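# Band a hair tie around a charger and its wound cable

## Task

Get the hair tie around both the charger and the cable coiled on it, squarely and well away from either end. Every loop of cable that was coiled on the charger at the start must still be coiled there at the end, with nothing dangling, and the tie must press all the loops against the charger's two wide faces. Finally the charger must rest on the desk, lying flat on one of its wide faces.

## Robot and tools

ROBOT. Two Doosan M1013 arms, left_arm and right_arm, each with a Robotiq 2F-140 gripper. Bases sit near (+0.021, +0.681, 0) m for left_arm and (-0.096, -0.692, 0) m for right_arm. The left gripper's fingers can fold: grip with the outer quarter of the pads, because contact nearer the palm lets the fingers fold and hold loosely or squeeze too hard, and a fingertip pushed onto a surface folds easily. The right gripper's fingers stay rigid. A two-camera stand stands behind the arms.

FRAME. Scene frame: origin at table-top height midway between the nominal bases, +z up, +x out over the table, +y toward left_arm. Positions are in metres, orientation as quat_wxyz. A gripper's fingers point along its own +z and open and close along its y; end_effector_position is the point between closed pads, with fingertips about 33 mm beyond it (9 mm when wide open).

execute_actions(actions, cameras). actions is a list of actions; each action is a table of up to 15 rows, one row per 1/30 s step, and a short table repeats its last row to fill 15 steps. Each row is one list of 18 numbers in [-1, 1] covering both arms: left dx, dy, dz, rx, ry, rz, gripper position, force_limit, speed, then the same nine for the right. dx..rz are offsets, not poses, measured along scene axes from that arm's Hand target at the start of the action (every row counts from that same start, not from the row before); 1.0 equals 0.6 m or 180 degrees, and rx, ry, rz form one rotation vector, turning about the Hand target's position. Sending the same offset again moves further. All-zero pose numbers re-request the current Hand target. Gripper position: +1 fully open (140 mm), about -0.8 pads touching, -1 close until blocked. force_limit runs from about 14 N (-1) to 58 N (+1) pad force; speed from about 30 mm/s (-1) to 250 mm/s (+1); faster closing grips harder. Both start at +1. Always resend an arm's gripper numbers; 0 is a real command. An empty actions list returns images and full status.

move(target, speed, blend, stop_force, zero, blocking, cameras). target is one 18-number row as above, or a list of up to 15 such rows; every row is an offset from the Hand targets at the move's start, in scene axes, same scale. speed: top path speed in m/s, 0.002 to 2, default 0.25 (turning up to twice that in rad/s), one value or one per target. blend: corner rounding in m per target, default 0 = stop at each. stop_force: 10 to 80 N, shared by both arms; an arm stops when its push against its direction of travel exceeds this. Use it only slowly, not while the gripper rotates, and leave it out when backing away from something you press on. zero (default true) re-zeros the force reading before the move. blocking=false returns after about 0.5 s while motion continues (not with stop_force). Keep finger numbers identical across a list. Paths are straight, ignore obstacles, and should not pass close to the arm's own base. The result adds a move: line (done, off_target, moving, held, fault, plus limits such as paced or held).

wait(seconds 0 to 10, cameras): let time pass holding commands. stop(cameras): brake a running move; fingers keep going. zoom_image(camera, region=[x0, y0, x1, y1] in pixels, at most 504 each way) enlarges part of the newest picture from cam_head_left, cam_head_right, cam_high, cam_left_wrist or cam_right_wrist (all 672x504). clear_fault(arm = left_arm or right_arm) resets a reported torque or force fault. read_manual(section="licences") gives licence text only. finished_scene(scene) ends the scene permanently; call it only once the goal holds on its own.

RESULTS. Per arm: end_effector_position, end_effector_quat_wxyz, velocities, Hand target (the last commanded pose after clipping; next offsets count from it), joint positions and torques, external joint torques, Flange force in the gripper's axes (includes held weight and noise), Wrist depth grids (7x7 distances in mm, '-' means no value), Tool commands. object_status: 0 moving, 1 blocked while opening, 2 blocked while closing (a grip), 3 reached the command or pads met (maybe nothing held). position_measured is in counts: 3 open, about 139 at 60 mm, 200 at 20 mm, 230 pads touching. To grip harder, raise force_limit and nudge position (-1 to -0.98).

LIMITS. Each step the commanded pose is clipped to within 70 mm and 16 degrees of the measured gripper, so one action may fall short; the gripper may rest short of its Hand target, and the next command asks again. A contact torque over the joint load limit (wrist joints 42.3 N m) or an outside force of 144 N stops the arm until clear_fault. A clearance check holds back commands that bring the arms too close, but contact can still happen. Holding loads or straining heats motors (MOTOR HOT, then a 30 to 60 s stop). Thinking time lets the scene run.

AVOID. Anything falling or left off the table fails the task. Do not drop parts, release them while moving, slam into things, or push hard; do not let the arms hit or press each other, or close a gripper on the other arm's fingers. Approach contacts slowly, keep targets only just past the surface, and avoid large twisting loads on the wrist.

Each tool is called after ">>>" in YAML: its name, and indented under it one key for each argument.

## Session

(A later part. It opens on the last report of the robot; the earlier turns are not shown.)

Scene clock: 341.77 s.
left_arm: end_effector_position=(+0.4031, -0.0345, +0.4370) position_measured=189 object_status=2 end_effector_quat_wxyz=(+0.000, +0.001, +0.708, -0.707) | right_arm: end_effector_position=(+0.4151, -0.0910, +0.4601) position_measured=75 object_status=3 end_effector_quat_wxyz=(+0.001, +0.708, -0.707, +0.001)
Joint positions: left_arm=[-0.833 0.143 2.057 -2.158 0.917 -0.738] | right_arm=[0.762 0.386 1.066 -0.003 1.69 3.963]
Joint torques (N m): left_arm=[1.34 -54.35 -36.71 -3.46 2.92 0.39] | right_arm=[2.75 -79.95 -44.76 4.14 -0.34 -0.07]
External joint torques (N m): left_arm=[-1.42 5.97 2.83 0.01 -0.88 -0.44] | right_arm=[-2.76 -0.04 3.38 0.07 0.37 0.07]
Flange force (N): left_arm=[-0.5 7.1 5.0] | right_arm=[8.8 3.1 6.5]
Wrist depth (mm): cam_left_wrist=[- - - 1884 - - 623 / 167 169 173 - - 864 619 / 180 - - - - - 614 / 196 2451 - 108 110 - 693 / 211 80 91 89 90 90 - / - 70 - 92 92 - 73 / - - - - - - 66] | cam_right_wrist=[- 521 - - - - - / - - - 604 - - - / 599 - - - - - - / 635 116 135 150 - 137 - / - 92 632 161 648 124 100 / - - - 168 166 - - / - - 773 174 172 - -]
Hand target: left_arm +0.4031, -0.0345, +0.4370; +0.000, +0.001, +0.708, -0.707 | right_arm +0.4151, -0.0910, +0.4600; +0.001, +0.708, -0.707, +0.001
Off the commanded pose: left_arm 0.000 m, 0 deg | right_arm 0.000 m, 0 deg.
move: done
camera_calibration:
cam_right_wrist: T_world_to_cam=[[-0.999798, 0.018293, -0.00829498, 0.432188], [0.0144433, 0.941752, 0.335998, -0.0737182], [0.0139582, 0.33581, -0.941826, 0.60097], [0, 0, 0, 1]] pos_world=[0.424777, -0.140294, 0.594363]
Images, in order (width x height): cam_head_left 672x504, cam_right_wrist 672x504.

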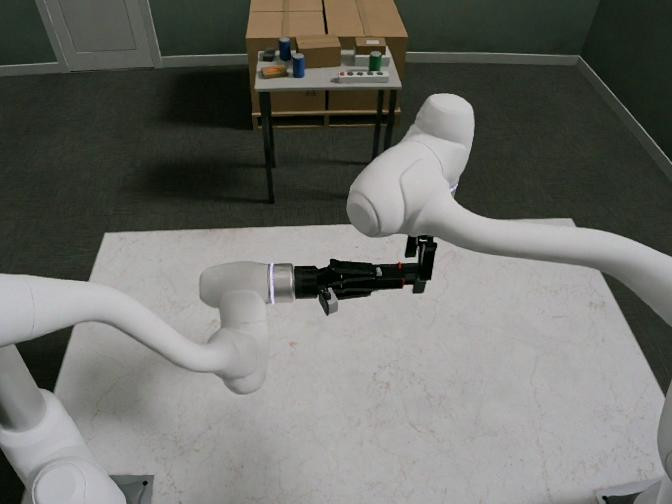

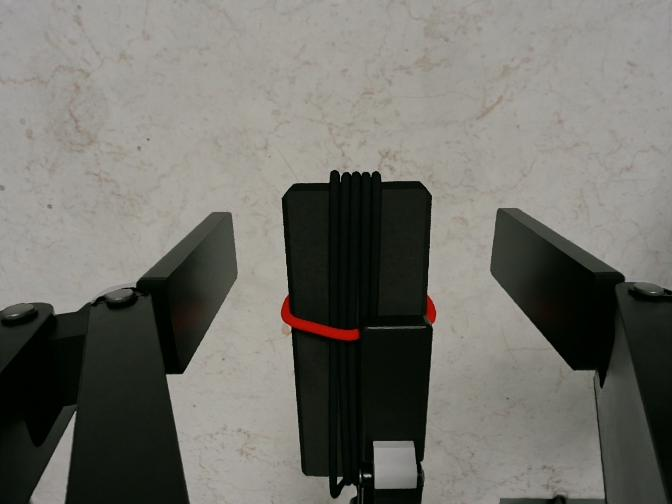

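>>> execute_actions:
  actions:
    - [[0,0,0,0,0,0,-0.98,0.6,-1,0,0,0,0,0,0,-1,-1,-1]]
    - [[0,0,0,0,0,0,-0.98,0.6,-1,0,0,0,0,0,0,-1,-1,-1]]
    - [[0,0,0,0,0,0,-0.98,0.6,-1,0,0,0,0,0,0,-1,-1,-1]]
    - [[0,0,0,0,0,0,-0.98,0.6,-1,0,0,0,0,0,0,-1,-1,-1]]
    - [[0,0,0,0,0,0,-0.98,0.6,-1,0,0,0,0,0,0,-1,-1,-1]]
    - [[0,0,0,0,0,0,-0.98,0.6,-1,0,0,0,0,0,0,-0.98,0,-1]]
    - [[0,0,0,0,0,0,-0.98,0.6,-1,0,0,0,0,0,0,-0.98,0,-1]]

>>> execute_actions:
  actions:
    - [[0,0,0,0,0,0,-0.2,0.6,-1,0,0,0,0,0,0,-0.98,0,-1]]
    - [[0,0,0,0,0,0,-0.2,0.6,-1,0,0,0,0,0,0,-0.98,0,-1]]
  cameras: ["cam_right_wrist","cam_head_left"]

>>> zoom_image:
  camera: "cam_right_wrist"
  region: [220, 150, 500, 504]

Scene clock: 351.70 s.
left_arm: end_effector_position=(+0.4031, -0.0345, +0.4370) position_measured=189 object_status=2 end_effector_quat_wxyz=(+0.000, +0.001, +0.708, -0.707) | right_arm: end_effector_position=(+0.4151, -0.0910, +0.4601) position_measured=151 object_status=2 end_effector_quat_wxyz=(+0.001, +0.708, -0.707, +0.001)
Joint positions: left_arm=[-0.833 0.143 2.057 -2.158 0.917 -0.738] | right_arm=[0.762 0.386 1.067 -0.003 1.69 3.963]
Joint torques (N m): left_arm=[7.71 -55.1 -42.95 -6.34 1.48 0.39] | right_arm=[11.16 -77.59 -40.65 7.63 1.34 -0.38]
External joint torques (N m): left_arm=[-7.89 6.57 9.07 2.89 0.58 -0.44] | right_arm=[-11.14 -2.12 -0.57 -3.43 -1.31 0.38]
External joint torques at the end of the 3rd action: left_arm=[-5.38 5.11 6.2 1.71 0.7 -0.41] | right_arm=[-7.94 -0.83 1.67 -2.83 -0.7 0.25]
External joint torques at the end of the 4th action: left_arm=[-7.14 5.66 7.75 2.42 0.79 -0.43] | right_arm=[-10.94 -1.08 0.63 -3.3 -1.12 0.29]
External joint torques at the end of the 5th action: left_arm=[-6.95 5.26 7.64 2.41 0.81 -0.47] | right_arm=[-10.91 -1.17 0.43 -3.29 -0.98 0.29]
External joint torques at the end of the 6th action: left_arm=[-7.64 6.46 8.95 2.83 0.59 -0.48] | right_arm=[-11.22 -2.49 -0.83 -3.48 -1.26 0.3]
Flange force (N): left_arm=[10.4 11.5 1.5] | right_arm=[11.9 -7.8 1.8]
Flange force at the end of the 3rd action (N): left_arm=[6.5 9.0 1.6] | right_arm=[11.5 -3.0 5.1]
Flange force at the end of the 4th action (N): left_arm=[9.2 10.1 1.6] | right_arm=[12.6 -7.0 3.7]
Flange force at the end of the 5th action (N): left_arm=[9.2 9.6 1.1] | right_arm=[12.2 -7.3 3.0]
Flange force at the end of the 6th action (N): left_arm=[10.1 11.3 1.3] | right_arm=[12.0 -8.0 1.2]
Wrist depth (mm): cam_left_wrist=[- - - - - 912 657 / - 172 - - - - 613 / - 180 180 177 - - 626 / 194 - - 111 110 - 621 / 213 80 91 89 90 90 577 / - 70 - 92 91 - 73 / - - - - - - 66] | cam_right_wrist=[- - - - 513 520 511 / - - - - 540 546 - / 576 - - - - - - / 627 644 - 149 144 105 - / - 92 108 157 156 85 84 / - 80 - 170 163 - - / - - - - 170 - -]
Hand target: left_arm +0.4031, -0.0345, +0.4370; +0.000, +0.001, +0.708, -0.707 | right_arm +0.4151, -0.0910, +0.4600; +0.001, +0.708, -0.707, +0.001
Off the commanded pose: left_arm 0.000 m, 0 deg | right_arm 0.000 m, 0 deg.

Scene clock: 352.90 s.
left_arm: end_effector_position=(+0.4031, -0.0345, +0.4370) position_measured=154 object_status=3 end_effector_quat_wxyz=(+0.000, +0.001, +0.708, -0.707) | right_arm: end_effector_position=(+0.4151, -0.0910, +0.4600) position_measured=151 object_status=2 end_effector_quat_wxyz=(+0.001, +0.708, -0.707, +0.001)
Joint positions: left_arm=[-0.833 0.143 2.057 -2.158 0.917 -0.738] | right_arm=[0.762 0.386 1.067 -0.003 1.69 3.963]
Joint torques (N m): left_arm=[1.4 -52.64 -34.72 -3.04 2.24 0.32] | right_arm=[2.45 -81.29 -45.66 4.18 -0.37 -0.12]
External joint torques (N m): left_arm=[-1.42 3.72 0.78 -0.41 -0.18 -0.36] | right_arm=[-2.46 1.18 4.36 0.02 0.41 0.12]
External joint torques at the end of the 1st action: left_arm=[-1.35 3.9 0.93 -0.41 -0.19 -0.36] | right_arm=[-2.36 1.67 4.46 0.1 0.33 0.12]
Flange force (N): left_arm=[-0.6 4.3 5.1] | right_arm=[8.7 3.6 8.2]
Flange force at the end of the 1st action (N): left_arm=[-0.7 4.6 5.0] | right_arm=[8.2 3.3 8.5]
Wrist depth (mm): cam_left_wrist=[- - - - - 946 659 / 173 173 - - - 2451 618 / - 181 181 178 - - - / 192 3040 117 119 121 110 - / - 86 91 89 98 82 88 / - 71 - 93 91 - - / - - - - - - -] | cam_right_wrist=[497 - 499 - - - - / - - - 549 - - - / - - - - 564 - 581 / - - - 151 - 105 - / - 91 108 156 144 85 84 / - 80 - 172 150 - - / - - - 179 156 - -]
Hand target: left_arm +0.4031, -0.0345, +0.4370; +0.000, +0.001, +0.708, -0.707 | right_arm +0.4151, -0.0910, +0.4600; +0.001, +0.708, -0.707, +0.001
Off the commanded pose: left_arm 0.000 m, 0 deg | right_arm 0.000 m, 0 deg.
camera_calibration:
cam_right_wrist: T_world_to_cam=[[-0.999797, 0.0183873, -0.00826244, 0.432182], [0.0145443, 0.941782, 0.33591, -0.0737046], [0.0139579, 0.335722, -0.941858, 0.600976], [0, 0, 0, 1]] pos_world=[0.424778, -0.140294, 0.594363]
Images, in order (width x height): cam_head_left 672x504, cam_right_wrist 672x504.

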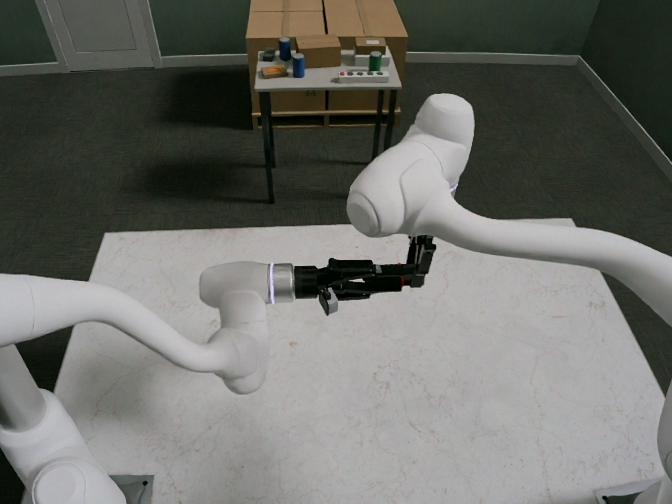

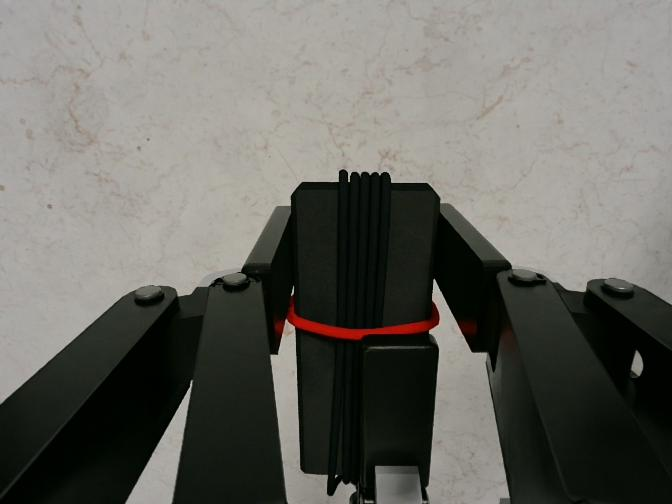

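Scaled by 1.424 from the camera's 672x504 image, which has a finer 960x720 frame.

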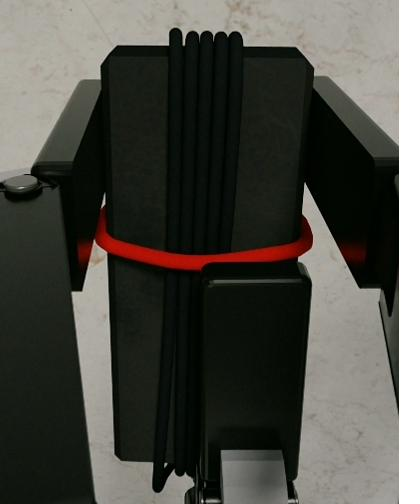

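>>> move:
  target:
    - [0,0.2,0,0,0,0,-0.2,0.6,-1,0,0,0,0,0,0,-0.98,0,-1]
    - [-0.01,0.55,0,0,0,0,-0.2,0.6,-1,0,0,0,0,0,0,-0.98,0,-1]
  speed: [0.1,0.25]
  blend: 0.01
  cameras: ["cam_high","cam_right_wrist"]

>>> zoom_image:
  camera: "cam_right_wrist"
  region: [220, 150, 500, 504]

>>> zoom_image:
  camera: "cam_high"
  region: [260, 200, 400, 300]

Scene clock: 359.80 s.
left_arm: end_effector_position=(+0.3970, +0.2955, +0.4371) position_measured=154 object_status=3 end_effector_quat_wxyz=(+0.000, +0.001, +0.708, -0.707) | right_arm: end_effector_position=(+0.4151, -0.0910, +0.4600) position_measured=151 object_status=2 end_effector_quat_wxyz=(+0.001, +0.708, -0.707, +0.001)
Joint positions: left_arm=[-0.215 -0.117 2.32 -1.707 1.385 -0.924] | right_arm=[0.762 0.386 1.067 -0.003 1.69 3.963]
Joint torques (N m): left_arm=[1.59 -22.41 -32.69 -2.29 1.89 0.34] | right_arm=[2.41 -81.78 -45.86 4.14 -0.3 -0.07]
External joint torques (N m): left_arm=[-1.54 2.41 0.78 -0.37 -0.22 -0.38] | right_arm=[-2.45 2.33 4.8 0.04 0.33 0.07]
Flange force (N): left_arm=[-1.9 3.2 5.3] | right_arm=[8.1 3.0 9.0]
Wrist depth (mm): cam_left_wrist=[391 - - - - - 655 / 428 - - - - 919 651 / 470 484 516 403 - 991 661 / - - 112 - 136 877 626 / - 86 91 - - 82 88 / - 71 - - - - - / - - - - - - -] | cam_right_wrist=[506 517 - 520 - 519 - / 555 - - - - - - / 587 583 - - - 598 - / - - - 150 142 603 - / - 91 108 160 - 85 84 / - 79 - 171 - - - / - - - - - - -]
Hand target: left_arm +0.3971, +0.2955, +0.4370; +0.000, +0.001, +0.708, -0.707 | right_arm +0.4151, -0.0910, +0.4600; +0.001, +0.708, -0.707, +0.001
Off the commanded pose: left_arm 0.000 m, 0 deg | right_arm 0.000 m, 0 deg.
move: done
camera_calibration:
cam_right_wrist: T_world_to_cam=[[-0.999797, 0.0183869, -0.00826072, 0.432181], [0.0145432, 0.94175, 0.335999, -0.0737611], [0.0139575, 0.33581, -0.941826, 0.60097], [0, 0, 0, 1]] pos_world=[0.424778, -0.140294, 0.594363]
Images, in order (width x height): cam_high 672x504, cam_right_wrist 672x504.

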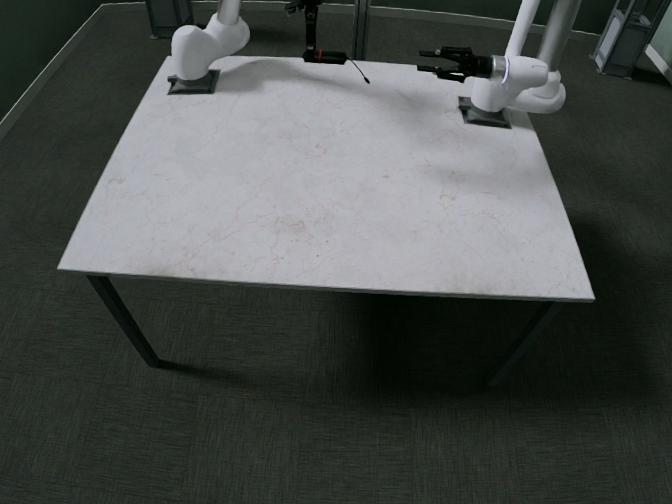

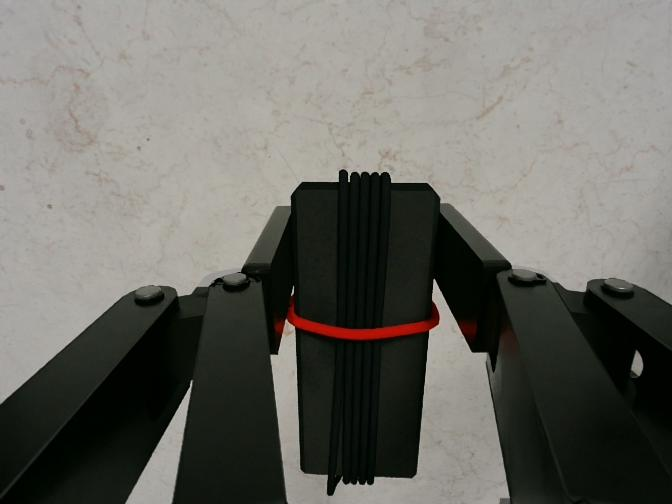

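Scaled by 1.424 from the camera's 672x504 image, which has a finer 960x720 frame.

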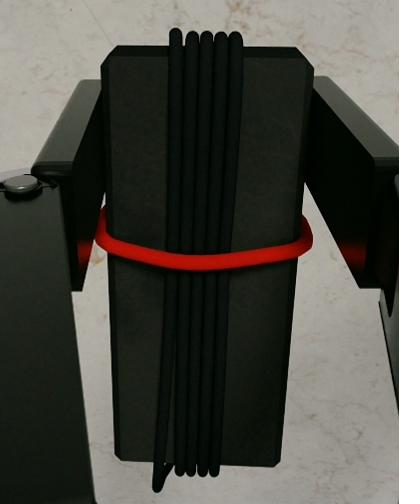

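Scaled by 3.600 from the camera's 672x504 image, which has a finer 960x720 frame.

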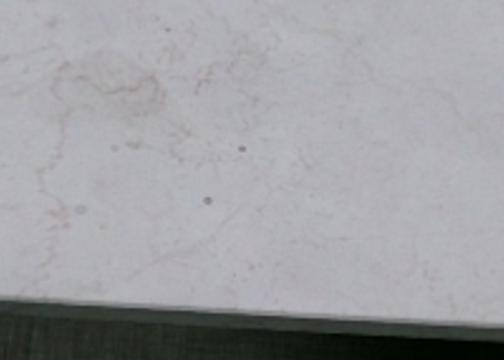

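>>> move:
  target: [0,0,0,0,0,0,-0.2,0.6,-1,0,0,-0.675,0,0,0,-0.98,0,-1]
  speed: 0.15

>>> move:
  target: [0,0,0,0,0,0,-0.2,0.6,-1,0,0,-0.035,0,0,0,-0.98,0,-1]
  speed: 0.008
  stop_force: 10
  cameras: ["cam_right_wrist","cam_head_left"]

Scene clock: 365.47 s.
left_arm: end_effector_position=(+0.3971, +0.2955, +0.4370) position_measured=154 object_status=3 end_effector_quat_wxyz=(+0.000, +0.001, +0.708, -0.707) | right_arm: end_effector_position=(+0.4151, -0.0910, +0.0551) position_measured=151 object_status=2 end_effector_quat_wxyz=(+0.001, +0.708, -0.707, +0.001)
Joint positions: left_arm=[-0.214 -0.117 2.32 -1.707 1.385 -0.924] | right_arm=[0.762 0.535 1.599 -0.003 1.009 3.965]
Joint torques (N m): left_arm=[1.47 -22.16 -32.77 -2.27 1.84 0.33] | right_arm=[2.69 -88.36 -39.1 3.55 -0.62 -0.11]
External joint torques (N m): left_arm=[-1.46 2.28 0.85 -0.39 -0.17 -0.37] | right_arm=[-2.62 0.6 3.9 0.04 0.66 0.11]
Flange force (N): left_arm=[-1.6 3.1 5.0] | right_arm=[7.8 2.5 2.2]
Wrist depth (mm): cam_left_wrist=[- - 564 346 321 - - / - - - 399 384 - 488 / - - 4071 464 470 547 489 / - - 112 - 136 109 653 / - 86 91 - - 82 88 / - 71 - - - - - / - - - - - - -] | cam_right_wrist=[169 169 167 169 169 167 165 / 178 177 179 177 175 177 176 / 189 190 185 183 186 187 188 / 199 200 142 151 144 196 198 / - 91 108 157 - 85 84 / - 80 - 171 - - - / - - - - - - -]
Hand target: left_arm +0.3971, +0.2955, +0.4370; +0.000, +0.001, +0.708, -0.707 | right_arm +0.4151, -0.0910, +0.0550; +0.001, +0.708, -0.707, +0.001
Off the commanded pose: left_arm 0.000 m, 0 deg | right_arm 0.000 m, 0 deg.
move: done

Scene clock: 367.90 s.
left_arm: end_effector_position=(+0.3971, +0.2955, +0.4370) position_measured=154 object_status=3 end_effector_quat_wxyz=(+0.000, +0.001, +0.708, -0.707) | right_arm: end_effector_position=(+0.4152, -0.0909, +0.0404) position_measured=151 object_status=2 end_effector_quat_wxyz=(+0.001, +0.708, -0.707, +0.001)
Joint positions: left_arm=[-0.214 -0.117 2.32 -1.707 1.385 -0.924] | right_arm=[0.762 0.548 1.609 -0.003 0.987 3.965]
Joint torques (N m): left_arm=[1.34 -22.25 -32.9 -2.26 1.87 0.33] | right_arm=[2.77 -80.68 -32.87 3.3 -0.09 -0.08]
External joint torques (N m): left_arm=[-1.24 2.22 1 -0.4 -0.21 -0.38] | right_arm=[-2.78 -7.26 -1.67 0.22 0.12 0.08]
Flange force (N): left_arm=[-1.4 3.2 4.5] | right_arm=[6.8 1.3 -7.7]
Wrist depth (mm): cam_left_wrist=[- - 543 360 320 894 628 / - - - 433 377 817 491 / - - - 469 466 498 576 / - - 112 - 136 873 594 / - 86 91 - - 82 88 / - 71 - - - - - / - - - - - - -] | cam_right_wrist=[156 155 155 154 155 155 155 / 164 164 162 163 159 166 163 / 174 174 174 170 172 172 172 / 185 184 180 149 153 181 185 / - 92 109 162 162 85 84 / - 79 - 174 - - - / - - - 184 - - -]
Hand target: left_arm +0.3971, +0.2955, +0.4370; +0.000, +0.001, +0.708, -0.707 | right_arm +0.4151, -0.0910, +0.0404; +0.001, +0.708, -0.707, +0.001 (not the last commanded pose)
Off the commanded pose: left_arm 0.000 m, 0 deg | right_arm 0.006 m, 0 deg.
move: contact (right_arm)
camera_calibration:
cam_right_wrist: T_world_to_cam=[[-0.999797, 0.0183278, -0.00838746, 0.428727], [0.0144432, 0.941708, 0.33612, 0.0672728], [0.0140589, 0.335931, -0.941782, 0.205652], [0, 0, 0, 1]] pos_world=[0.424777, -0.140294, 0.174664]
Images, in order (width x height): cam_head_left 672x504, cam_right_wrist 672x504.

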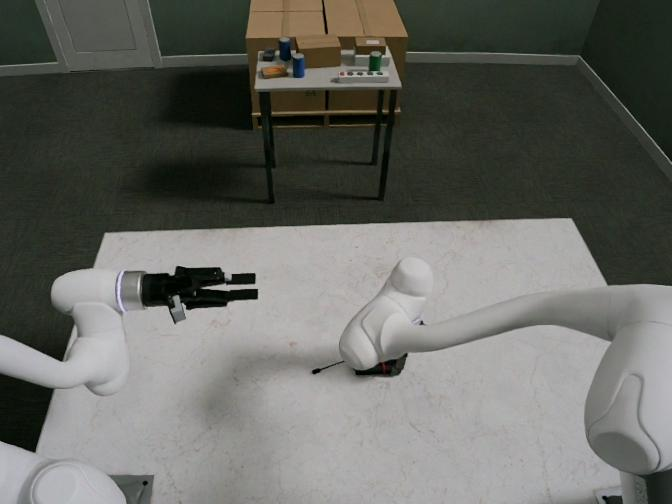

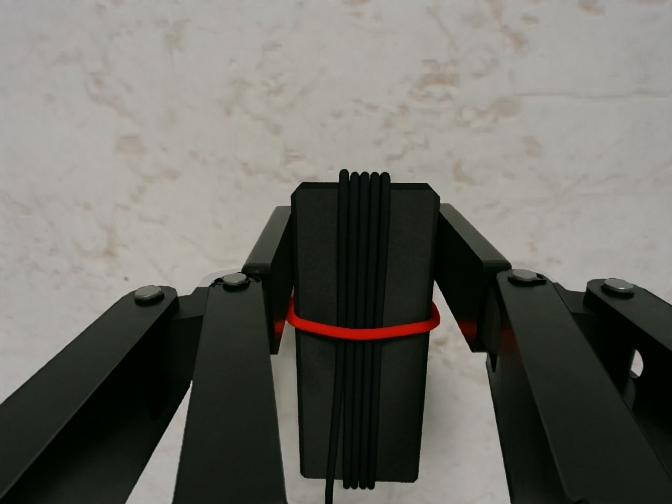

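>>> execute_actions:
  actions:
    - [[0,0,0,0,0,0,-0.2,0.6,-1,0,0,0,0,0,0,0.15,1,-1]]
    - [[0,0,0,0,0,0,-0.2,0.6,-1,0,0,0,0,0,0,0.15,1,-1]]

>>> move:
  target: [0,0,0,0,0,0,-0.2,0.6,-1,0,0,0.25,0,0,0,0.15,1,-1]
  speed: 0.1
  cameras: ["cam_right_wrist"]

>>> zoom_image:
  camera: "cam_right_wrist"
  region: [220, 150, 500, 504]

Scene clock: 371.73 s.
left_arm: end_effector_position=(+0.3971, +0.2955, +0.4370) position_measured=154 object_status=3 end_effector_quat_wxyz=(+0.000, +0.001, +0.708, -0.707) | right_arm: end_effector_position=(+0.4151, -0.0910, +0.0404) position_measured=110 object_status=3 end_effector_quat_wxyz=(+0.001, +0.708, -0.707, +0.001)
Joint positions: left_arm=[-0.214 -0.117 2.32 -1.707 1.385 -0.924] | right_arm=[0.762 0.548 1.609 -0.003 0.987 3.965]
Joint torques (N m): left_arm=[1.49 -22.26 -32.91 -2.26 1.86 0.34] | right_arm=[2.64 -87.78 -37.35 3.45 -0.17 -0.08]
External joint torques (N m): left_arm=[-1.41 2.36 0.98 -0.4 -0.2 -0.39] | right_arm=[-2.63 -0.54 2.65 0.08 0.2 0.08]
External joint torques at the end of the 1st action: left_arm=[-1.22 2.44 0.88 -0.37 -0.23 -0.39] | right_arm=[-2.48 0.2 2.46 0.08 0.26 0.05]
Flange force (N): left_arm=[-1.5 3.3 4.9] | right_arm=[7.2 1.9 0.9]
Flange force at the end of the 1st action (N): left_arm=[-1.9 3.3 4.5] | right_arm=[6.0 1.1 1.4]
Wrist depth (mm): cam_left_wrist=[- - 598 363 320 - 657 / - - - 414 377 477 580 / 2620 3304 - 471 465 497 576 / 2375 - 112 - 136 106 - / - 86 91 - - 82 88 / - 71 - - - - - / - - - - - - -] | cam_right_wrist=[155 155 154 - 155 154 154 / 164 164 164 164 161 165 162 / 173 176 173 169 172 171 172 / 186 184 147 149 176 127 185 / - 90 127 156 195 109 85 / - - 212 175 209 - - / - - 226 221 227 - -]
Hand target: left_arm +0.3971, +0.2955, +0.4370; +0.000, +0.001, +0.708, -0.707 | right_arm +0.4151, -0.0910, +0.0404; +0.001, +0.708, -0.707, +0.001
Off the commanded pose: left_arm 0.000 m, 0 deg | right_arm 0.000 m, 0 deg.

Scene clock: 373.60 s.
left_arm: end_effector_position=(+0.3971, +0.2955, +0.4370) position_measured=154 object_status=3 end_effector_quat_wxyz=(+0.000, +0.001, +0.708, -0.707) | right_arm: end_effector_position=(+0.4151, -0.0910, +0.1904) position_measured=110 object_status=3 end_effector_quat_wxyz=(+0.001, +0.708, -0.707, +0.001)
Joint positions: left_arm=[-0.214 -0.117 2.32 -1.707 1.385 -0.924] | right_arm=[0.762 0.439 1.481 -0.003 1.224 3.964]
Joint torques (N m): left_arm=[1.31 -22.15 -32.86 -2.27 1.85 0.33] | right_arm=[2.2 -82.53 -41.79 3.86 -0.3 -0.1]
External joint torques (N m): left_arm=[-1.26 2.15 0.93 -0.39 -0.18 -0.38] | right_arm=[-2.21 -0.19 2.78 0.11 0.33 0.1]
Flange force (N): left_arm=[-1.3 3.0 4.4] | right_arm=[6.7 2.2 2.4]
Wrist depth (mm): cam_left_wrist=[- - 322 - - - - / - - 373 443 459 - 691 / - - 464 480 502 891 642 / - - 111 - 136 808 - / - 86 91 - - 82 88 / - 71 - - - - - / - - - - - - -] | cam_right_wrist=[- 285 288 287 286 284 292 / 301 302 309 302 300 - 307 / 329 334 320 323 - 322 320 / - - 142 341 - 139 335 / - 90 146 352 365 109 85 / - - 390 - 387 - - / - - - 417 - - -]
Hand target: left_arm +0.3971, +0.2955, +0.4370; +0.000, +0.001, +0.708, -0.707 | right_arm +0.4151, -0.0910, +0.1904; +0.001, +0.708, -0.707, +0.001
Off the commanded pose: left_arm 0.000 m, 0 deg | right_arm 0.000 m, 0 deg.
move: done
camera_calibration:
cam_right_wrist: T_world_to_cam=[[-0.999795, 0.0184217, -0.00835319, 0.429987], [0.0145432, 0.941707, 0.336121, 0.0168119], [0.0140582, 0.33593, -0.941782, 0.34692], [0, 0, 0, 1]] pos_world=[0.424778, -0.140294, 0.324664]
Images, in order (width x height): cam_right_wrist 672x504.

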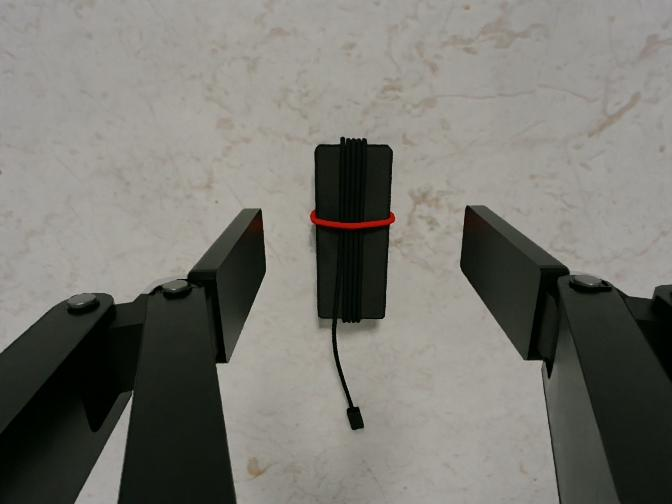

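Scaled by 1.424 from the camera's 672x504 image, which has a finer 960x720 frame.

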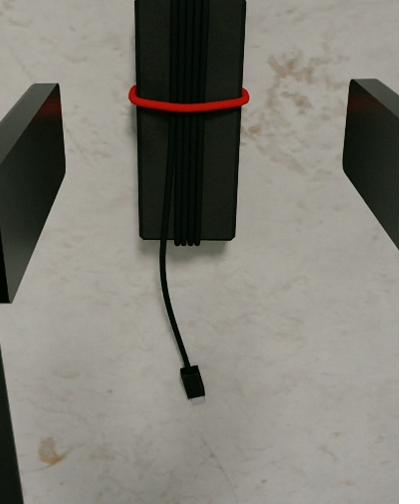

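>>> finished_scene:
  scene: 2

The scene is finished: the task was done.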